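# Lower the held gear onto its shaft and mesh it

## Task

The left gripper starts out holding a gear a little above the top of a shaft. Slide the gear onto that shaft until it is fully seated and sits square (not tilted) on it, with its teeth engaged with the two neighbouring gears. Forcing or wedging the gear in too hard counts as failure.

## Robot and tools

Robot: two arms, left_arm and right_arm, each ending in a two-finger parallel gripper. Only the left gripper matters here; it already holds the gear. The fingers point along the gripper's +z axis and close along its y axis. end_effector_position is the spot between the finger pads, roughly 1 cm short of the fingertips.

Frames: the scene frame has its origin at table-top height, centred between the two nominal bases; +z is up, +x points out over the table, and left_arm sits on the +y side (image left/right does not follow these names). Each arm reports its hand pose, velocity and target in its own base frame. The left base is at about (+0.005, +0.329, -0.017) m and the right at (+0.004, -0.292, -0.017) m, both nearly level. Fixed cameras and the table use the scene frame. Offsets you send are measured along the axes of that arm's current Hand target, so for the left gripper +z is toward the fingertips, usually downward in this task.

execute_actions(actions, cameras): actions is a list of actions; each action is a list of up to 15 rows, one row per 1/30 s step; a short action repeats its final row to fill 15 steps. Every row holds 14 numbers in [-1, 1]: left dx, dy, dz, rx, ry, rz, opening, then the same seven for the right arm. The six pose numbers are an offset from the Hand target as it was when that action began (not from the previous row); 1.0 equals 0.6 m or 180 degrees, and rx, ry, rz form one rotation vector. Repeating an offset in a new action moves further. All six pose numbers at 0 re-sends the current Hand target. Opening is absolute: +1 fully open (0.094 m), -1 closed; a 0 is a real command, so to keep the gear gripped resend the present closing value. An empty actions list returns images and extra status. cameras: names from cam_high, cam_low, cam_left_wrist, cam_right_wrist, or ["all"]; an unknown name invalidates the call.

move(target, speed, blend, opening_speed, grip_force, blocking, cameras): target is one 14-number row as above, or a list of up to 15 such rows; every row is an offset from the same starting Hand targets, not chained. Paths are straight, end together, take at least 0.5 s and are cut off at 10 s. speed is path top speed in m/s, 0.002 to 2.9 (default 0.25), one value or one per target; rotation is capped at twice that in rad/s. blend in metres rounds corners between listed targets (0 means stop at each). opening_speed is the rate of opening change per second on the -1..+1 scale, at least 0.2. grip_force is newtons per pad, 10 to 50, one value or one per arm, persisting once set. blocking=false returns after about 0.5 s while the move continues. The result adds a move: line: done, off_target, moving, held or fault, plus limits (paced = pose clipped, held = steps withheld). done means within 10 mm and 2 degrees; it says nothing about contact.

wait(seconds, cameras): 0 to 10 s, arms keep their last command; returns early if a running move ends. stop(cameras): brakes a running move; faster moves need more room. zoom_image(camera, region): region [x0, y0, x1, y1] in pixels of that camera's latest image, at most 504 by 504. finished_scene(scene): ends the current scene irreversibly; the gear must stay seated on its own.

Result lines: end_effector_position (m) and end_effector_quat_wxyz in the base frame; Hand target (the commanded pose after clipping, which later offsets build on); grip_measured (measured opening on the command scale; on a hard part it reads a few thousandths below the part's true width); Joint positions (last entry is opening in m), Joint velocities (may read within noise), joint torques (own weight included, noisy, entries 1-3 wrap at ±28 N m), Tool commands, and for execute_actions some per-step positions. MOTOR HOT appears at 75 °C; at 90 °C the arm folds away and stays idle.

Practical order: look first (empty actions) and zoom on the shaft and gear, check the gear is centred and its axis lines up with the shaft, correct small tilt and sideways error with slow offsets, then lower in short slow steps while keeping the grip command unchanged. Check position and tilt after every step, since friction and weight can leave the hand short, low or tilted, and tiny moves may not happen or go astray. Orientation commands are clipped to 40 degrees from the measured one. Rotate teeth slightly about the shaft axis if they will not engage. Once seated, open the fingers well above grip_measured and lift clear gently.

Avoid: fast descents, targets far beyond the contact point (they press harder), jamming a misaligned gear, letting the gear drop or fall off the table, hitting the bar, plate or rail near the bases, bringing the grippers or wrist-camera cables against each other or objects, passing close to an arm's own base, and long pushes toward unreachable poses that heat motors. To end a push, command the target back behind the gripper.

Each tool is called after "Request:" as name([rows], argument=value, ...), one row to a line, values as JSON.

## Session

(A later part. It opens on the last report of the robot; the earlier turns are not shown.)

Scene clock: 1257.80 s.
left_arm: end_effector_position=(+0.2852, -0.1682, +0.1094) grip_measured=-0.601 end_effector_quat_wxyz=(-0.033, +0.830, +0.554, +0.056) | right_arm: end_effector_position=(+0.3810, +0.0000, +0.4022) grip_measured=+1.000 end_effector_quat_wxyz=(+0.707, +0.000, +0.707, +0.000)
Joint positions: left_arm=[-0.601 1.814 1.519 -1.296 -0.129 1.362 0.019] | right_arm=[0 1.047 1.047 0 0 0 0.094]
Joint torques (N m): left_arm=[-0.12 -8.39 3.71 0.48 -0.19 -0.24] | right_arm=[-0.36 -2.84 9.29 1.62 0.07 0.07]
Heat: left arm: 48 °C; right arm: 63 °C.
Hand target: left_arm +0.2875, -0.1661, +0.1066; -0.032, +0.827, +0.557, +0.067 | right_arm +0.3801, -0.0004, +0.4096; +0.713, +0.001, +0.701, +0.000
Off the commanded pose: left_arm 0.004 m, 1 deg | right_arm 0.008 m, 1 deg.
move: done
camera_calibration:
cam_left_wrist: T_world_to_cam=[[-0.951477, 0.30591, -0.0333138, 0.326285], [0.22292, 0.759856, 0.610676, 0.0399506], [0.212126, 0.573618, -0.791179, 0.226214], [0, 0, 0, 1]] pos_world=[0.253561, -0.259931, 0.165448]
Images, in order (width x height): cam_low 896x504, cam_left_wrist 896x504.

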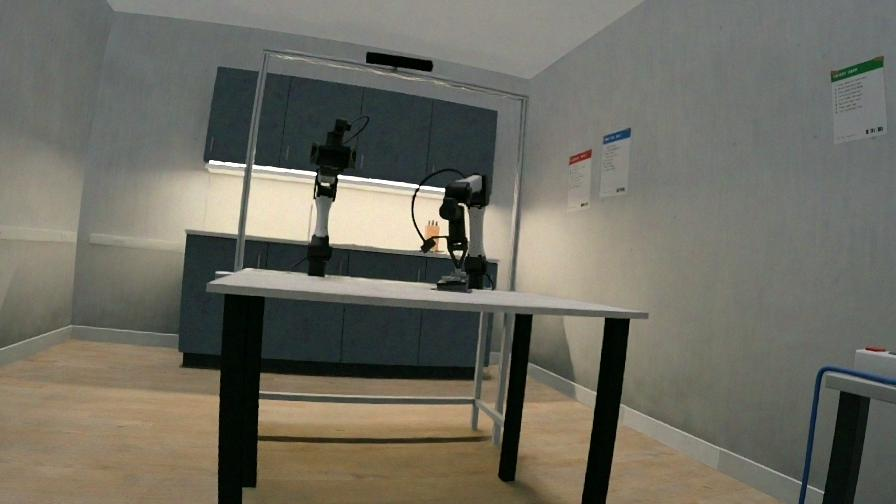

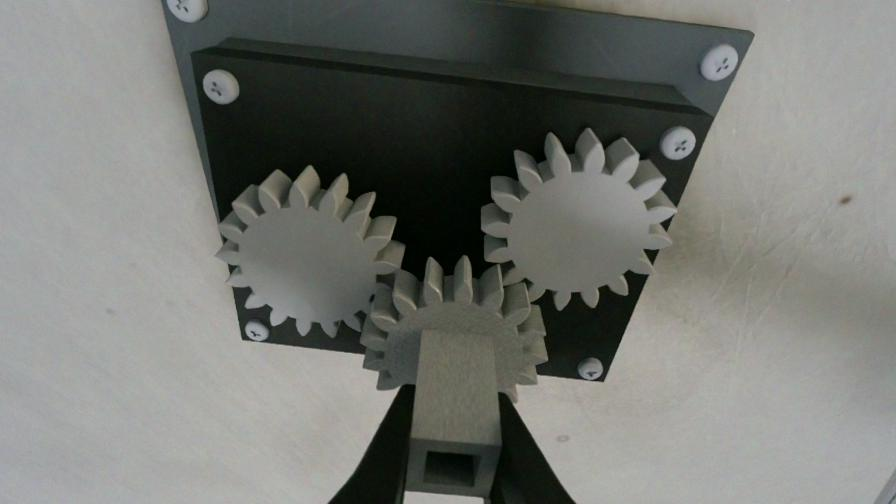

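Request:
move([
  [0,0,0.003,0,0,0.04,-1,0,0,0,0,0,0,1],
  [0,0,0.003,0,0,-0.03,-1,0,0,0,0,0,0,1],
  [0,0,0.003,0,0,0.05,-1,0,0,0,0,0,0,1],
  [0,0,0.003,0,0,-0.02,-1,0,0,0,0,0,0,1],
  [0,0,0.003,0,0,0.02,-1,0,0,0,0,0,0,1],
], speed=0.4, blend=0.002)

Request:
move([
  [0,0,0,0.004,-0.005,0.04,-1,0,0,0,0,0,0,1],
  [0,0,0,0.004,-0.005,0,-1,0,0,0,0,0,0,1],
], speed=0.03, cameras=["cam_left_wrist","cam_low"])

Request:
zoom_image(camera="cam_left_wrist", region=[330, 210, 590, 380])

Request:
zoom_image(camera="cam_low", region=[434, 255, 470, 298])

Scene clock: 1291.20 s.
left_arm: end_effector_position=(+0.2852, -0.1686, +0.1092) grip_measured=-0.601 end_effector_quat_wxyz=(-0.033, +0.842, +0.536, +0.057) | right_arm: end_effector_position=(+0.3810, +0.0000, +0.4022) grip_measured=+1.000 end_effector_quat_wxyz=(+0.707, +0.000, +0.707, +0.000)
Joint positions: left_arm=[-0.602 1.811 1.514 -1.291 -0.13 1.405 0.019] | right_arm=[0 1.047 1.047 0 0 0 0.094]
Joint torques (N m): left_arm=[0.1 -8.12 3.56 0.5 -0.18 -0.02] | right_arm=[-0.34 -2.81 9.31 1.63 0.06 0.07]
Heat: left arm: 47 °C; right arm: 63 °C.
Hand target: left_arm +0.2876, -0.1658, +0.1048; -0.034, +0.844, +0.530, +0.066 | right_arm +0.3801, -0.0004, +0.4096; +0.713, +0.001, +0.701, +0.000
Off the commanded pose: left_arm 0.006 m, 1 deg | right_arm 0.008 m, 1 deg.
move: done

Scene clock: 1296.10 s.
left_arm: end_effector_position=(+0.2849, -0.1688, +0.1091) grip_measured=-0.601 end_effector_quat_wxyz=(-0.034, +0.850, +0.524, +0.055) | right_arm: end_effector_position=(+0.3810, +0.0000, +0.4022) grip_measured=+1.000 end_effector_quat_wxyz=(+0.707, +0.000, +0.707, +0.000)
Joint positions: left_arm=[-0.602 1.811 1.514 -1.291 -0.128 1.434 0.019] | right_arm=[0 1.047 1.047 0 0 0 0.094]
Joint torques (N m): left_arm=[0.72 -7.41 4.55 0.4 -0.01 -0.25] | right_arm=[-0.35 -2.77 9.36 1.61 0.06 0.06]
Heat: left arm: 46 °C; right arm: 63 °C.
Hand target: left_arm +0.2876, -0.1658, +0.1048; -0.035, +0.845, +0.531, +0.056 | right_arm +0.3801, -0.0004, +0.4096; +0.713, +0.001, +0.701, +0.000
Off the commanded pose: left_arm 0.006 m, 1 deg | right_arm 0.008 m, 1 deg.
move: done
camera_calibration:
cam_left_wrist: T_world_to_cam=[[-0.926981, 0.374151, -0.0267912, 0.330049], [0.281299, 0.740628, 0.610198, 0.020727], [0.248148, 0.558105, -0.791796, 0.213651], [0, 0, 0, 1]] pos_world=[0.247102, -0.258079, 0.165363]
Images, in order (width x height): cam_low 896x504, cam_left_wrist 896x504.

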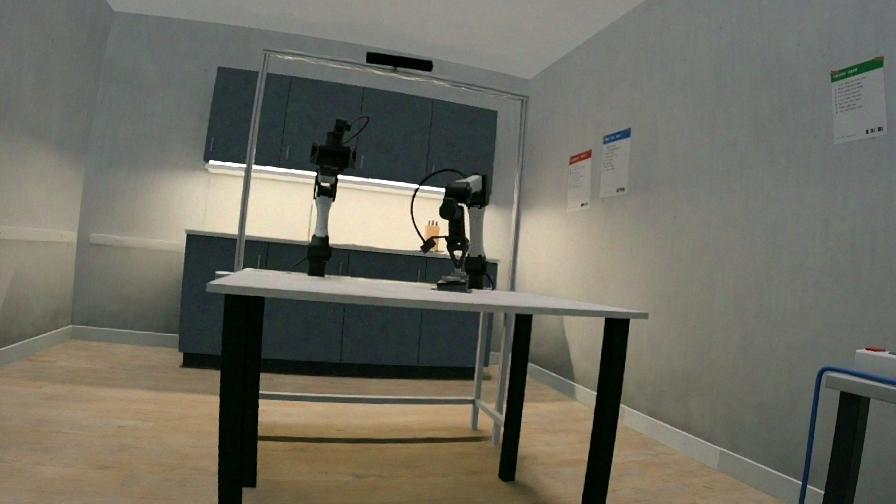

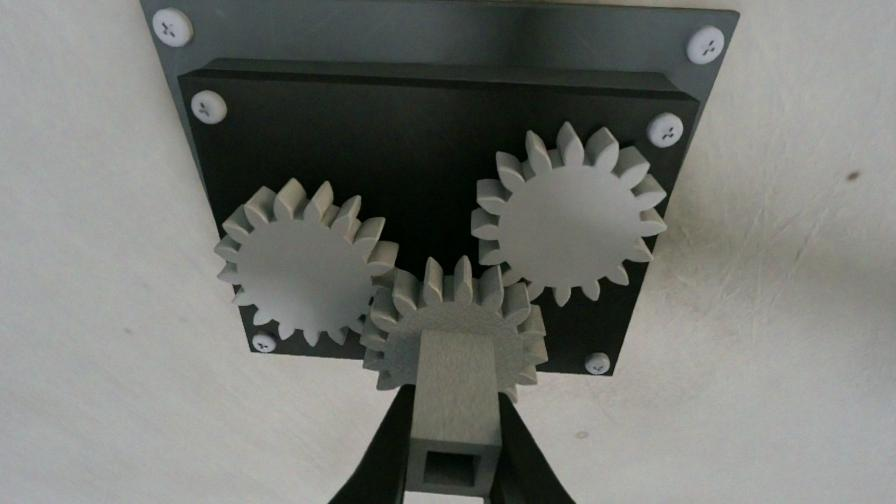

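Scaled by 1.938 from the camera's 896x504 image, which has a finer 1280x720 frame.

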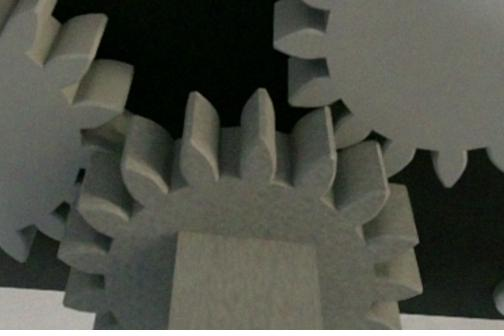

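Scaled by 11.721 from the camera's 896x504 image, which has a finer 1280x720 frame.

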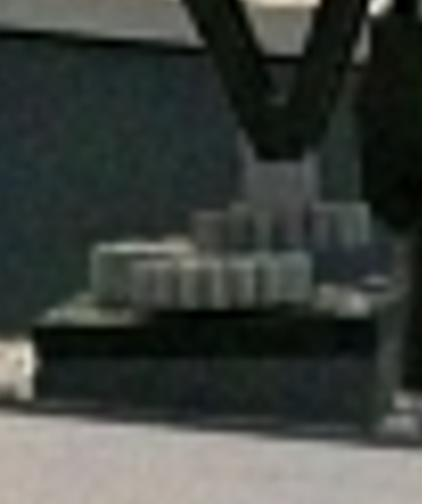

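Request:
move([
  [0.0012,0.0,0,0.016,0,0,-1,0,0,0,0,0,0,1],
  [0.0012,0.0,0.005,0.016,0,0.012,-1,0,0,0,0,0,0,1],
  [0.0012,0.0,0.005,0.016,0,-0.012,-1,0,0,0,0,0,0,1],
  [0.0012,0.0,0.005,0.016,0,0,-1,0,0,0,0,0,0,1],
], speed=0.06, blend=0.001)

Scene clock: 1317.73 s.
left_arm: end_effector_position=(+0.2857, -0.1683, +0.1096) grip_measured=-0.601 end_effector_quat_wxyz=(-0.044, +0.843, +0.534, +0.046) | right_arm: end_effector_position=(+0.3810, +0.0000, +0.4022) grip_measured=+1.000 end_effector_quat_wxyz=(+0.707, +0.000, +0.707, +0.000)
Joint positions: left_arm=[-0.595 1.838 1.551 -1.327 -0.12 1.415 0.019] | right_arm=[0 1.047 1.047 0 0 0 0.094]
Joint torques (N m): left_arm=[0.79 -5.87 5.35 0.22 -0.01 -0.05] | right_arm=[-0.36 -2.81 9.28 1.64 0.07 0.07]
Heat: left arm: 44 °C; right arm: 63 °C.
Hand target: left_arm +0.2881, -0.1648, +0.1020; -0.056, +0.843, +0.533, +0.042 | right_arm +0.3801, -0.0004, +0.4096; +0.713, +0.001, +0.701, +0.000
Off the commanded pose: left_arm 0.009 m, 1 deg | right_arm 0.008 m, 1 deg.
move: done

Request:
wait(seconds=0, cameras=["cam_left_wrist"])

Request:
zoom_image(camera="cam_left_wrist", region=[340, 230, 460, 370])

Request:
zoom_image(camera="cam_left_wrist", region=[450, 220, 590, 340])

Scene clock: 1325.47 s.
left_arm: end_effector_position=(+0.2857, -0.1683, +0.1096) grip_measured=-0.601 end_effector_quat_wxyz=(-0.044, +0.843, +0.533, +0.046) | right_arm: end_effector_position=(+0.3810, +0.0000, +0.4022) grip_measured=+1.000 end_effector_quat_wxyz=(+0.707, +0.000, +0.707, +0.000)
Joint positions: left_arm=[-0.595 1.838 1.551 -1.327 -0.12 1.416 0.019] | right_arm=[0 1.047 1.047 0 0 0 0.094]
Joint torques (N m): left_arm=[0.79 -5.91 5.38 0.24 -0.01 -0.05] | right_arm=[-0.39 -2.78 9.28 1.62 0.07 0.07]
Heat: left arm: 43 °C; right arm: 63 °C.
Hand target: left_arm +0.2881, -0.1648, +0.1020; -0.056, +0.844, +0.532, +0.042 | right_arm +0.3801, -0.0004, +0.4096; +0.713, +0.001, +0.701, +0.000
Tool commands: left_gripper/opening=-1.0 right_gripper/opening=+1.0
Off the commanded pose: left_arm 0.009 m, 1 deg | right_arm 0.008 m, 1 deg.
camera_calibration:
cam_left_wrist: T_world_to_cam=[[-0.93623, 0.351384, -0.00127145, 0.326648], [0.277913, 0.742677, 0.609259, 0.0211862], [0.215028, 0.570053, -0.792971, 0.225115], [0, 0, 0, 1]] pos_world=[0.251524, -0.258841, 0.166017]
Images, in order (width x height): cam_left_wrist 896x504.

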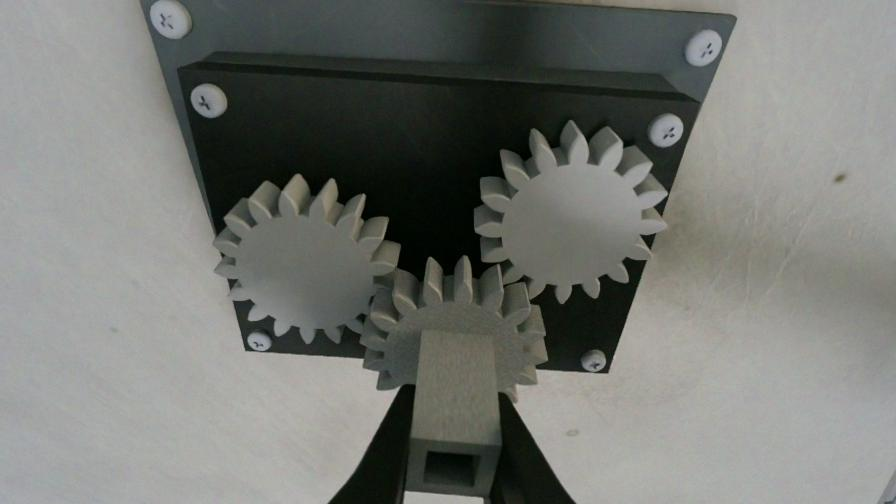

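Scaled by 3.600 from the camera's 896x504 image, which has a finer 1280x720 frame.

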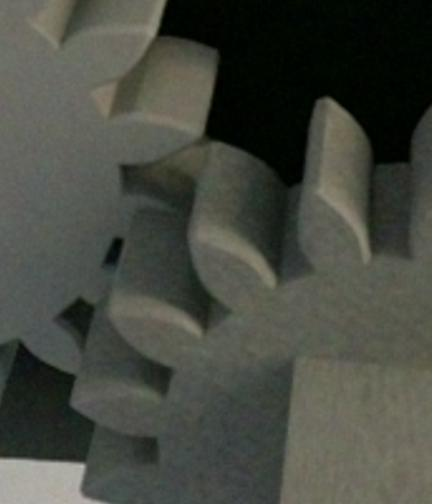

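Scaled by 3.600 from the camera's 896x504 image, which has a finer 1280x720 frame.

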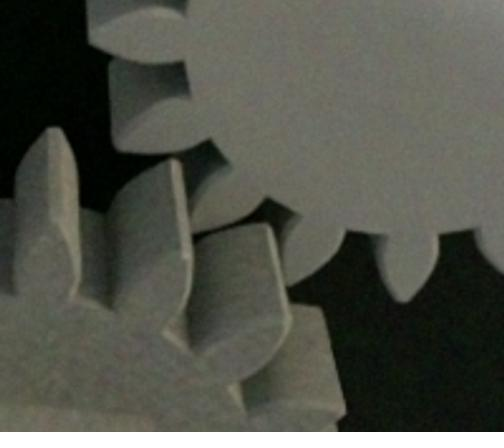

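Request:
move([
  [0,0,-0.007,-0.02,0.006,0,-1,0,0,0,0,0,0,1],
  [0,0,-0.007,-0.02,0.006,-0.065,-1,0,0,0,0,0,0,1],
], speed=0.03)

Request:
move([
  [0,0,0.004,0.014,-0.006,0,-1,0,0,0,0,0,0,1],
], speed=0.03, cameras=["cam_left_wrist"])

Request:
zoom_image(camera="cam_left_wrist", region=[340, 230, 460, 370])

Request:
zoom_image(camera="cam_left_wrist", region=[450, 220, 590, 340])

Scene clock: 1354.20 s.
left_arm: end_effector_position=(+0.2849, -0.1682, +0.1095) grip_measured=-0.601 end_effector_quat_wxyz=(-0.031, +0.789, +0.611, +0.060) | right_arm: end_effector_position=(+0.3810, +0.0000, +0.4022) grip_measured=+1.000 end_effector_quat_wxyz=(+0.707, +0.000, +0.707, +0.000)
Joint positions: left_arm=[-0.603 1.815 1.52 -1.299 -0.132 1.22 0.019] | right_arm=[0 1.047 1.047 0 0 0 0.094]
Joint torques (N m): left_arm=[-0.13 -8.18 3.79 0.5 -0.25 -0.24] | right_arm=[-0.32 -2.74 9.28 1.62 0.08 0.06]
Heat: left arm: 42 °C; right arm: 64 °C.
Hand target: left_arm +0.2880, -0.1655, +0.1062; -0.030, +0.786, +0.613, +0.073 | right_arm +0.3801, -0.0004, +0.4096; +0.713, +0.001, +0.701, +0.000
Off the commanded pose: left_arm 0.005 m, 2 deg | right_arm 0.008 m, 1 deg.
move: done

Scene clock: 1355.23 s.
left_arm: end_effector_position=(+0.2847, -0.1677, +0.1093) grip_measured=-0.601 end_effector_quat_wxyz=(-0.032, +0.787, +0.613, +0.054) | right_arm: end_effector_position=(+0.3810, +0.0000, +0.4022) grip_measured=+1.000 end_effector_quat_wxyz=(+0.707, +0.000, +0.707, +0.000)
Joint positions: left_arm=[-0.597 1.819 1.525 -1.305 -0.122 1.22 0.019] | right_arm=[0 1.047 1.047 0 0 0 0.094]
Joint torques (N m): left_arm=[0.83 -5.85 6.05 0.25 0 -0.12] | right_arm=[-0.25 -2.8 9.33 1.63 0.06 0.06]
Heat: left arm: 42 °C; right arm: 64 °C.
Hand target: left_arm +0.2882, -0.1651, +0.1037; -0.042, +0.786, +0.615, +0.052 | right_arm +0.3801, -0.0004, +0.4096; +0.713, +0.001, +0.701, +0.000
Off the commanded pose: left_arm 0.007 m, 1 deg | right_arm 0.008 m, 1 deg.
move: done
camera_calibration:
cam_left_wrist: T_world_to_cam=[[-0.9854, 0.165148, -0.0413787, 0.312676], [0.106752, 0.78867, 0.605477, 0.0781714], [0.132628, 0.59222, -0.794786, 0.252176], [0, 0, 0, 1]] pos_world=[0.266321, -0.262633, 0.166033]
Images, in order (width x height): cam_left_wrist 896x504.

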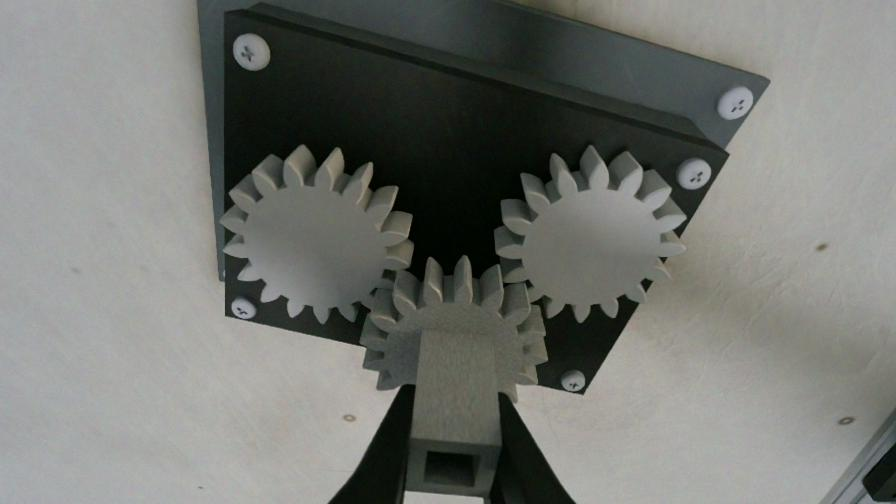

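Scaled by 3.600 from the camera's 896x504 image, which has a finer 1280x720 frame.

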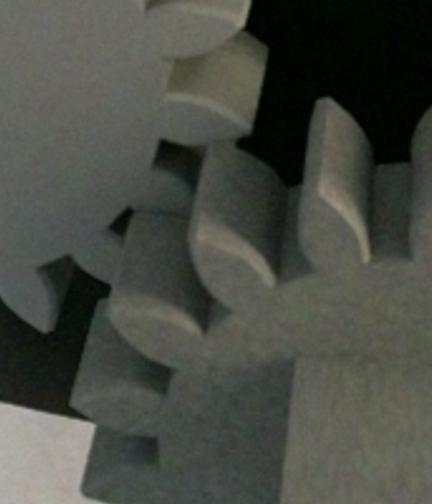

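Scaled by 3.600 from the camera's 896x504 image, which has a finer 1280x720 frame.

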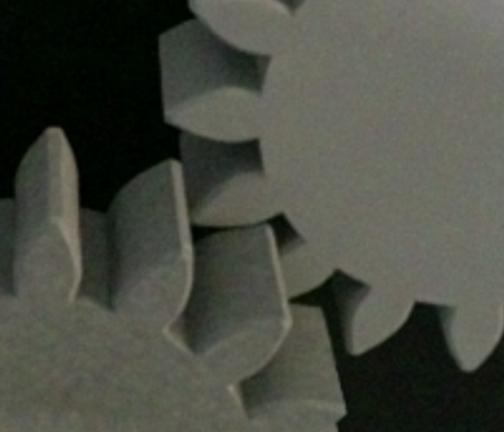

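Request:
move([
  [0.001,0,0.001,0.012,0.004,0,-1,0,0,0,0,0,0,1],
  [0.001,0,0.006,0.012,0.004,0.008,-1,0,0,0,0,0,0,1],
  [0.001,0,0.008,0.012,0.004,-0.008,-1,0,0,0,0,0,0,1],
  [0.001,0,0.008,0.012,0.004,0,-1,0,0,0,0,0,0,1],
], speed=0.04, blend=0.001, cameras=["cam_left_wrist","cam_low"])

Request:
zoom_image(camera="cam_left_wrist", region=[340, 230, 460, 370])

Request:
zoom_image(camera="cam_left_wrist", region=[450, 220, 590, 340])

Request:
zoom_image(camera="cam_low", region=[434, 255, 470, 298])

Scene clock: 1380.67 s.
left_arm: end_effector_position=(+0.2856, -0.1681, +0.1099) grip_measured=-0.601 end_effector_quat_wxyz=(-0.047, +0.786, +0.615, +0.047) | right_arm: end_effector_position=(+0.3810, +0.0000, +0.4022) grip_measured=+1.000 end_effector_quat_wxyz=(+0.707, +0.000, +0.707, +0.000)
Joint positions: left_arm=[-0.594 1.853 1.57 -1.348 -0.118 1.215 0.019] | right_arm=[0 1.047 1.047 0 0 0 0.094]
Joint torques (N m): left_arm=[0.9 -5.82 4.64 0.31 -0.04 -0.09] | right_arm=[-0.36 -2.74 9.33 1.62 0.07 0.07]
Heat: left arm: 42 °C; right arm: 64 °C.
Hand target: left_arm +0.2885, -0.1639, +0.0992; -0.060, +0.784, +0.616, +0.045 | right_arm +0.3801, -0.0004, +0.4096; +0.713, +0.001, +0.701, +0.000
Off the commanded pose: left_arm 0.012 m, 2 deg | right_arm 0.008 m, 1 deg.
move: off_target (left_arm)
camera_calibration:
cam_left_wrist: T_world_to_cam=[[-0.987337, 0.158218, -0.0115133, 0.309704], [0.117973, 0.780834, 0.613499, 0.0725341], [0.106057, 0.604372, -0.789611, 0.26181], [0, 0, 0, 1]] pos_world=[0.269458, -0.263868, 0.165794]
Images, in order (width x height): cam_low 896x504, cam_left_wrist 896x504.

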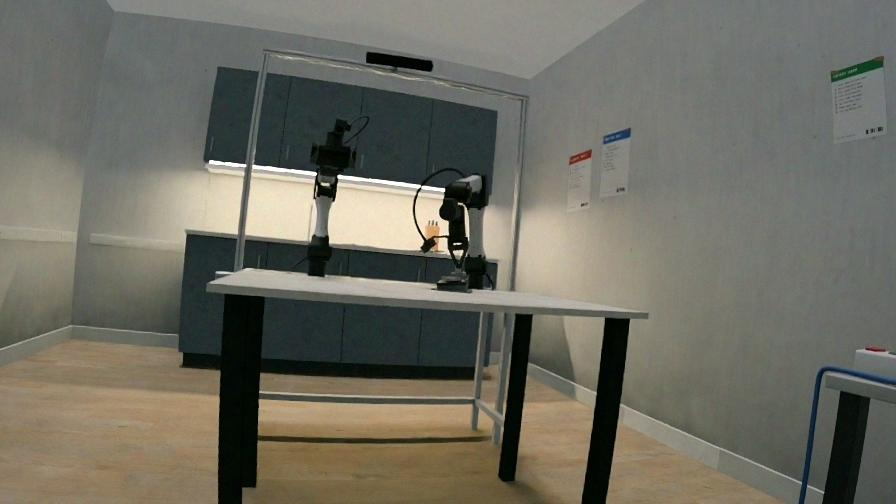

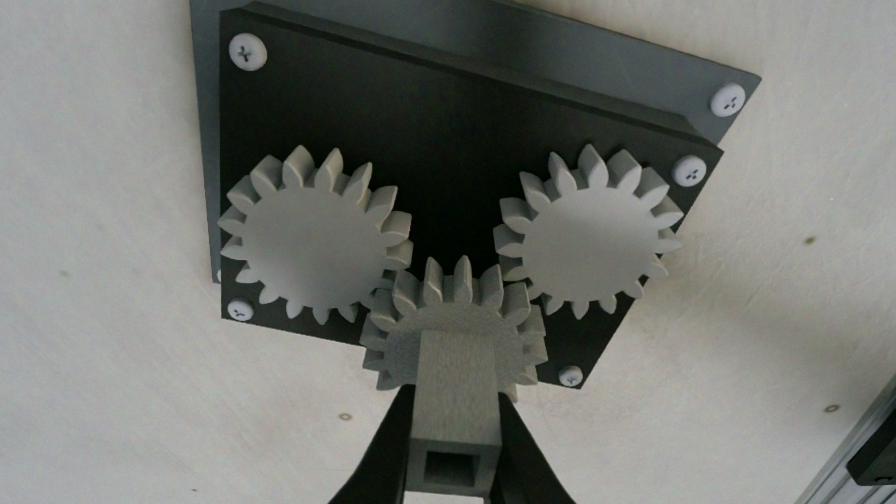

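Scaled by 3.600 from the camera's 896x504 image, which has a finer 1280x720 frame.

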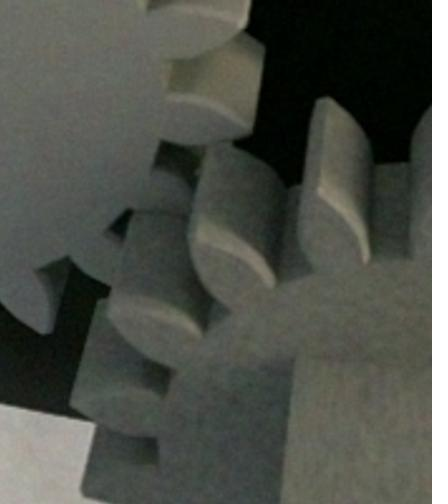

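Scaled by 3.600 from the camera's 896x504 image, which has a finer 1280x720 frame.

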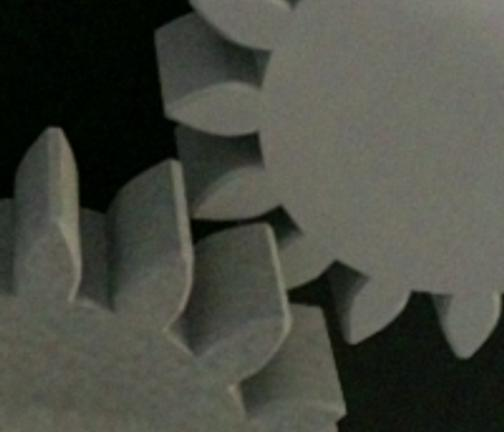

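Scaled by 11.721 from the camera's 896x504 image, which has a finer 1280x720 frame.

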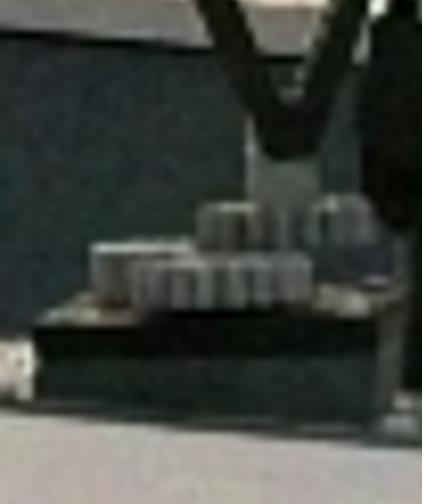

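Request:
move([
  [0,0,-0.036,0,0,0,-1,0,0,0,0,0,0,1],
  [0,0,-0.036,0,0,-0.023,-1,0,0,0,0,0,0,1],
  [0,0,-0.006,0,0,-0.023,-1,0,0,0,0,0,0,1],
], speed=0.06, cameras=["cam_left_wrist"])

Request:
zoom_image(camera="cam_left_wrist", region=[340, 230, 460, 370])

Request:
zoom_image(camera="cam_left_wrist", region=[450, 220, 590, 340])

Scene clock: 1398.33 s.
left_arm: end_effector_position=(+0.2861, -0.1680, +0.1053) grip_measured=-0.601 end_effector_quat_wxyz=(-0.058, +0.765, +0.640, +0.043) | right_arm: end_effector_position=(+0.3810, +0.0000, +0.4022) grip_measured=+1.000 end_effector_quat_wxyz=(+0.707, +0.000, +0.707, +0.000)
Joint positions: left_arm=[-0.591 1.882 1.587 -1.363 -0.115 1.152 0.019] | right_arm=[0 1.047 1.047 0 0 0 0.094]
Joint torques (N m): left_arm=[0.62 -8.31 4.46 0.27 -0.08 -0.18] | right_arm=[-0.34 -2.78 9.33 1.61 0.06 0.05]
Heat: left arm: 42 °C; right arm: 64 °C.
Hand target: left_arm +0.2886, -0.1644, +0.1027; -0.059, +0.762, +0.644, +0.047 | right_arm +0.3801, -0.0004, +0.4096; +0.713, +0.001, +0.701, +0.000
Off the commanded pose: left_arm 0.005 m, 1 deg | right_arm 0.008 m, 1 deg.
move: done
camera_calibration:
cam_left_wrist: T_world_to_cam=[[-0.995667, 0.0928346, 0.00535866, 0.299756], [0.0760408, 0.779672, 0.621553, 0.0862632], [0.0535237, 0.619268, -0.783353, 0.274908], [0, 0, 0, 1]] pos_world=[0.277183, -0.265326, 0.160126]
Images, in order (width x height): cam_left_wrist 896x504.

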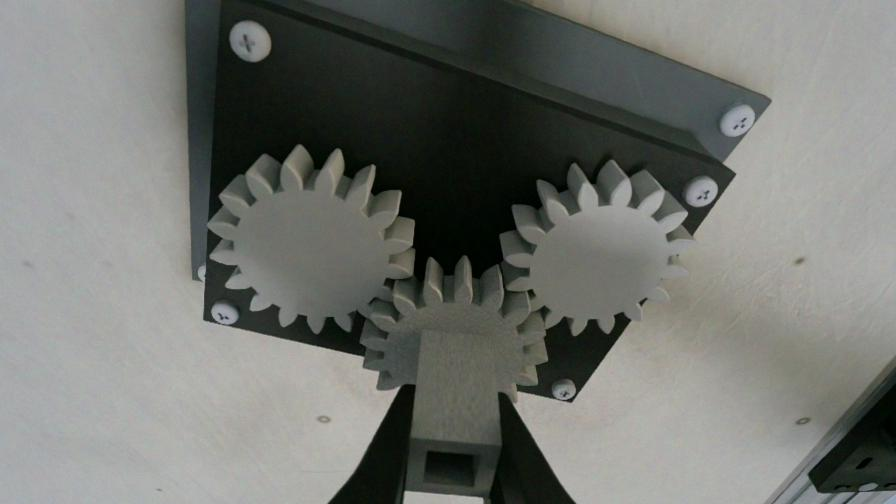

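Scaled by 3.600 from the camera's 896x504 image, which has a finer 1280x720 frame.

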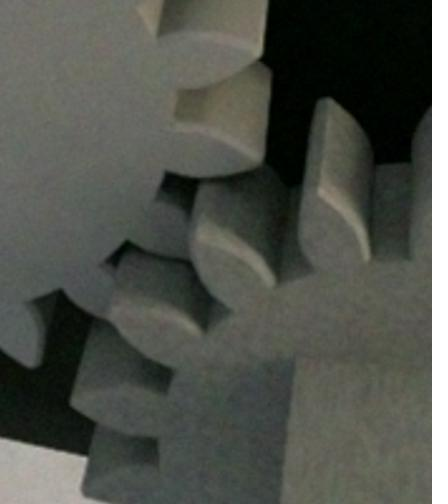

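Scaled by 3.600 from the camera's 896x504 image, which has a finer 1280x720 frame.

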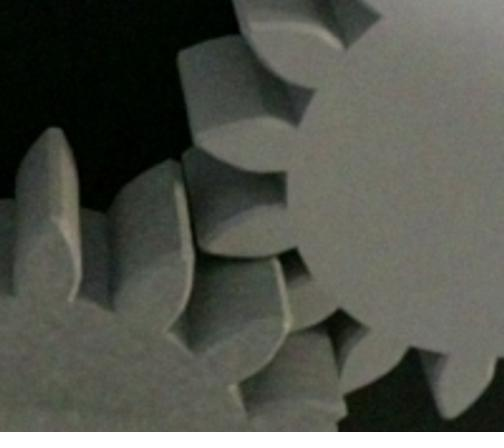

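Request:
move([
  [0,0,0,-0.011,-0.002,0,-1,0,0,0,0,0,0,1],
  [0,0,0.010,-0.011,-0.002,0,-1,0,0,0,0,0,0,1],
], speed=0.03)

Scene clock: 1410.80 s.
left_arm: end_effector_position=(+0.2854, -0.1670, +0.0982) grip_measured=-0.601 end_effector_quat_wxyz=(-0.049, +0.765, +0.641, +0.047) | right_arm: end_effector_position=(+0.3810, +0.0000, +0.4022) grip_measured=+1.000 end_effector_quat_wxyz=(+0.707, +0.000, +0.707, +0.000)
Joint positions: left_arm=[-0.591 1.861 1.533 -1.311 -0.118 1.152 0.019] | right_arm=[0 1.047 1.047 0 0 0 0.094]
Joint torques (N m): left_arm=[0.46 -9.14 3.66 0.42 -0.12 -0.15] | right_arm=[-0.32 -2.8 9.31 1.62 0.07 0.07]
Heat: left arm: 43 °C; right arm: 64 °C.
Hand target: left_arm +0.2885, -0.1635, +0.0967; -0.043, +0.763, +0.643, +0.056 | right_arm +0.3801, -0.0004, +0.4096; +0.713, +0.001, +0.701, +0.000
Off the commanded pose: left_arm 0.005 m, 1 deg | right_arm 0.008 m, 1 deg.
move: done

Request:
move(target=[0,0,0.005,0,0,0,-1,0,0,0,0,0,0,1], speed=0.03)

Request:
move(target=[0,0,0.004,0,0,0,-1,0,0,0,0,0,0,1], speed=0.03, cameras=["cam_left_wrist","cam_low"])

Request:
zoom_image(camera="cam_left_wrist", region=[200, 180, 660, 420])

Request:
zoom_image(camera="cam_low", region=[434, 255, 470, 298])

Scene clock: 1419.30 s.
left_arm: end_effector_position=(+0.2853, -0.1669, +0.0980) grip_measured=-0.601 end_effector_quat_wxyz=(-0.046, +0.765, +0.641, +0.048) | right_arm: end_effector_position=(+0.3810, +0.0000, +0.4022) grip_measured=+1.000 end_effector_quat_wxyz=(+0.707, +0.000, +0.707, +0.000)
Joint positions: left_arm=[-0.591 1.855 1.525 -1.304 -0.118 1.152 0.019] | right_arm=[0 1.047 1.047 0 0 0 0.094]
Joint torques (N m): left_arm=[0.55 -8.59 3.44 0.47 -0.13 -0.14] | right_arm=[-0.36 -2.89 9.28 1.61 0.08 0.06]
Heat: left arm: 43 °C; right arm: 64 °C.
Hand target: left_arm +0.2886, -0.1631, +0.0938; -0.043, +0.763, +0.643, +0.056 | right_arm +0.3801, -0.0004, +0.4096; +0.713, +0.001, +0.701, +0.000
Off the commanded pose: left_arm 0.007 m, 1 deg | right_arm 0.008 m, 1 deg.
move: done

Scene clock: 1420.00 s.
left_arm: end_effector_position=(+0.2850, -0.1668, +0.0978) grip_measured=-0.601 end_effector_quat_wxyz=(-0.044, +0.765, +0.641, +0.048) | right_arm: end_effector_position=(+0.3810, +0.0000, +0.4022) grip_measured=+1.000 end_effector_quat_wxyz=(+0.707, +0.000, +0.707, +0.000)
Joint positions: left_arm=[-0.591 1.851 1.519 -1.298 -0.118 1.152 0.019] | right_arm=[0 1.047 1.047 0 0 0 0.094]
Joint torques (N m): left_arm=[0.64 -8.16 3.21 0.52 -0.15 -0.13] | right_arm=[-0.27 -2.84 9.29 1.62 0.08 0.08]
Heat: left arm: 43 °C; right arm: 64 °C.
Hand target: left_arm +0.2886, -0.1627, +0.0914; -0.044, +0.763, +0.643, +0.056 | right_arm +0.3801, -0.0004, +0.4096; +0.713, +0.001, +0.701, +0.000
Off the commanded pose: left_arm 0.008 m, 1 deg | right_arm 0.008 m, 1 deg.
move: done
camera_calibration:
cam_left_wrist: T_world_to_cam=[[-0.995455, 0.0929507, -0.0207016, 0.301156], [0.0608357, 0.787976, 0.612693, 0.0966096], [0.0732626, 0.608649, -0.79005, 0.261543], [0, 0, 0, 1]] pos_world=[0.274748, -0.263307, 0.153675]
Images, in order (width x height): cam_low 896x504, cam_left_wrist 896x504.

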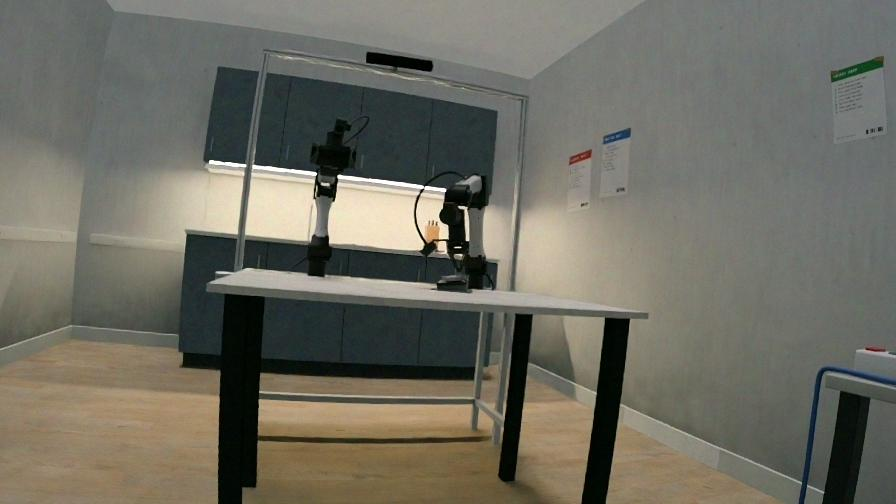

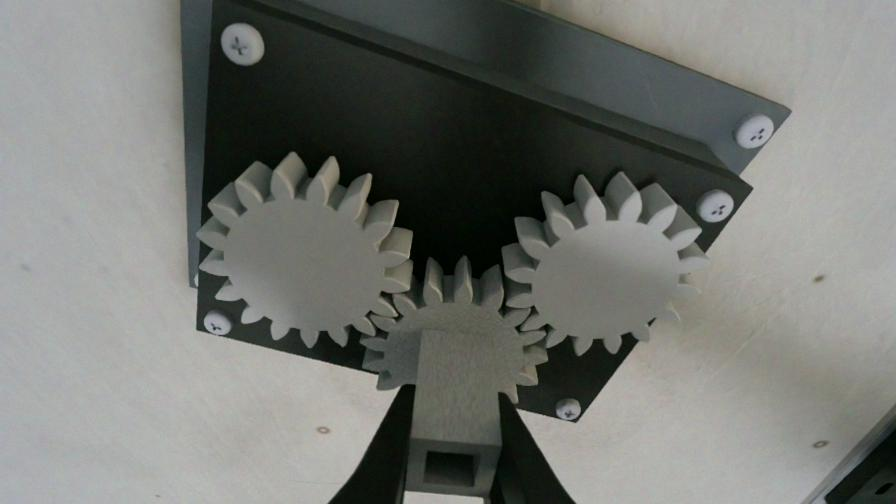

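Scaled by 1.096 from the camera's 896x504 image, which has a finer 1280x720 frame.

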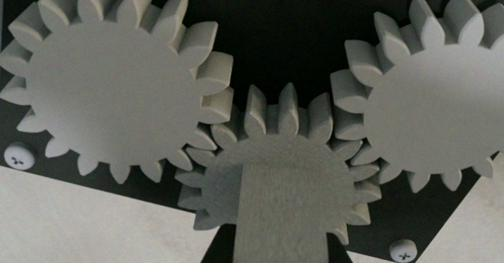

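Scaled by 11.721 from the camera's 896x504 image, which has a finer 1280x720 frame.

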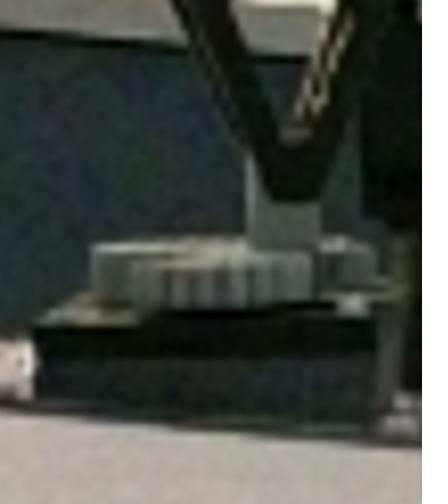

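Request:
move(target=[0,0,-0.014,0,0,0,-1,0,0,0,0,0,0,1], speed=0.03)

Request:
move(target=[0,0,0,0,0,0,-0.2,0,0,0,0,0,0,1], opening_speed=0.4, cameras=["cam_left_wrist"])

Scene clock: 1429.27 s.
left_arm: end_effector_position=(+0.2850, -0.1668, +0.0978) grip_measured=-0.601 end_effector_quat_wxyz=(-0.044, +0.765, +0.641, +0.048) | right_arm: end_effector_position=(+0.3810, +0.0000, +0.4022) grip_measured=+1.000 end_effector_quat_wxyz=(+0.707, +0.000, +0.707, +0.000)
Joint positions: left_arm=[-0.591 1.851 1.519 -1.298 -0.118 1.152 0.019] | right_arm=[0 1.047 1.047 0 0 0 0.094]
Joint torques (N m): left_arm=[0.34 -8.28 5.7 0.23 -0.14 -0.16] | right_arm=[-0.31 -2.81 9.29 1.62 0.07 0.08]
Heat: left arm: 43 °C; right arm: 64 °C.
Hand target: left_arm +0.2884, -0.1639, +0.0997; -0.044, +0.763, +0.643, +0.056 | right_arm +0.3801, -0.0004, +0.4096; +0.713, +0.001, +0.701, +0.000
Off the commanded pose: left_arm 0.005 m, 1 deg | right_arm 0.008 m, 1 deg.
move: done

Scene clock: 1431.47 s.
left_arm: end_effector_position=(+0.2855, -0.1660, +0.0975) grip_measured=-0.202 end_effector_quat_wxyz=(-0.046, +0.765, +0.641, +0.051) | right_arm: end_effector_position=(+0.3810, +0.0000, +0.4022) grip_measured=+1.000 end_effector_quat_wxyz=(+0.707, +0.000, +0.707, +0.000)
Joint positions: left_arm=[-0.591 1.852 1.519 -1.298 -0.123 1.152 0.037] | right_arm=[0 1.047 1.047 0 0 0 0.094]
Joint torques (N m): left_arm=[0.4 -8.35 5.65 0.23 -0.08 -0.18] | right_arm=[-0.38 -2.77 9.36 1.61 0.06 0.07]
Heat: left arm: 43 °C; right arm: 64 °C.
Hand target: left_arm +0.2884, -0.1639, +0.0996; -0.044, +0.763, +0.643, +0.056 | right_arm +0.3801, -0.0004, +0.4096; +0.713, +0.001, +0.701, +0.000
Off the commanded pose: left_arm 0.004 m, 1 deg | right_arm 0.008 m, 1 deg.
move: done
camera_calibration:
cam_left_wrist: T_world_to_cam=[[-0.995385, 0.0933317, -0.0223155, 0.301719], [0.0597644, 0.784861, 0.616783, 0.0954846], [0.07508, 0.612603, -0.786817, 0.260709], [0, 0, 0, 1]] pos_world=[0.275046, -0.262813, 0.15297]
Images, in order (width x height): cam_left_wrist 896x504.

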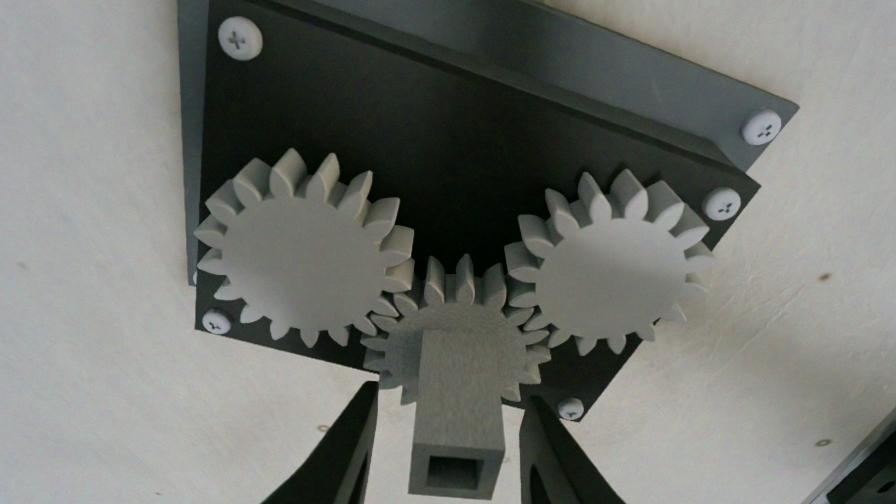

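Retreat along the tool axis.

Request:
move(target=[0,0,-0.12,0,0,0,-0.2,0,0,0,0,0,0,1], speed=0.1, cameras=["cam_left_wrist"])

Request:
zoom_image(camera="cam_left_wrist", region=[200, 150, 660, 500])

Scene clock: 1439.73 s.
left_arm: end_effector_position=(+0.2861, -0.1736, +0.1669) grip_measured=-0.202 end_effector_quat_wxyz=(-0.037, +0.764, +0.642, +0.054) | right_arm: end_effector_position=(+0.3810, +0.0000, +0.4022) grip_measured=+1.000 end_effector_quat_wxyz=(+0.707, +0.000, +0.707, +0.000)
Joint positions: left_arm=[-0.609 1.867 1.815 -1.563 -0.123 1.131 0.037] | right_arm=[0 1.047 1.047 0 0 0 0.094]
Joint torques (N m): left_arm=[-0.38 -7.69 7.05 0.09 -0.07 -0.22] | right_arm=[-0.31 -2.78 9.28 1.62 0.04 0.06]
Heat: left arm: 44 °C; right arm: 64 °C.
Hand target: left_arm +0.2863, -0.1739, +0.1709; -0.044, +0.763, +0.643, +0.056 | right_arm +0.3801, -0.0004, +0.4096; +0.713, +0.001, +0.701, +0.000
Off the commanded pose: left_arm 0.004 m, 1 deg | right_arm 0.008 m, 1 deg.
joint sent to its limit (left arm) — joint 4 (wrist pitch), lower limit. The joint targets still meet the commanded pose.
move: done
camera_calibration:
cam_left_wrist: T_world_to_cam=[[-0.995127, 0.0905902, -0.0389395, 0.30672], [0.0481239, 0.790877, 0.610081, 0.0641612], [0.0860637, 0.605234, -0.791382, 0.316202], [0, 0, 0, 1]] pos_world=[0.274924, -0.269906, 0.223036]
Images, in order (width x height): cam_left_wrist 896x504.

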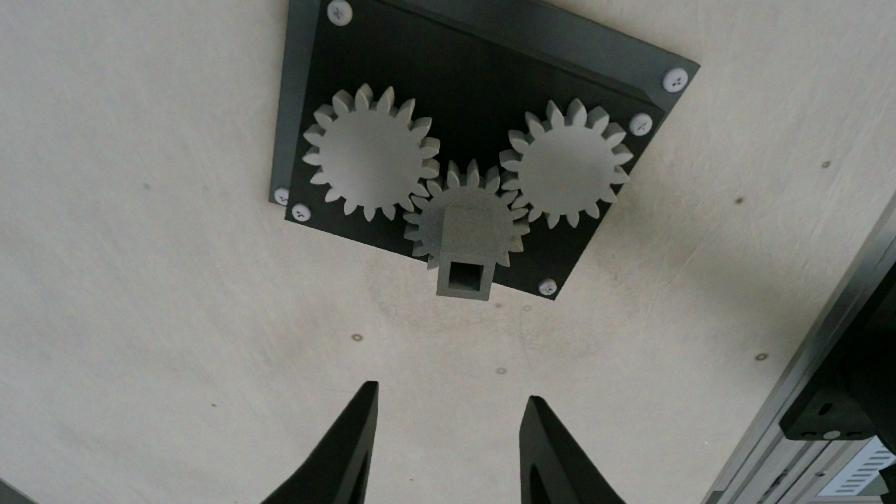

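Scaled by 1.096 from the camera's 896x504 image, which has a finer 1280x720 frame.

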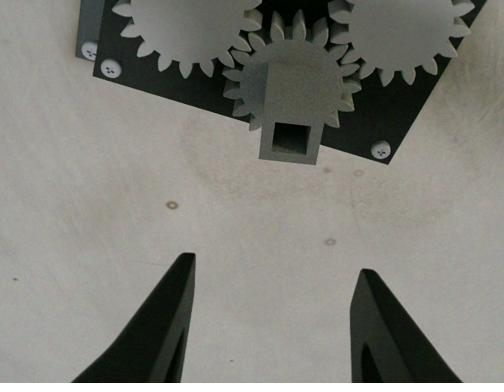

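Seated and meshed.

Request:
finished_scene(scene=1)

The scene is finished: the task was done.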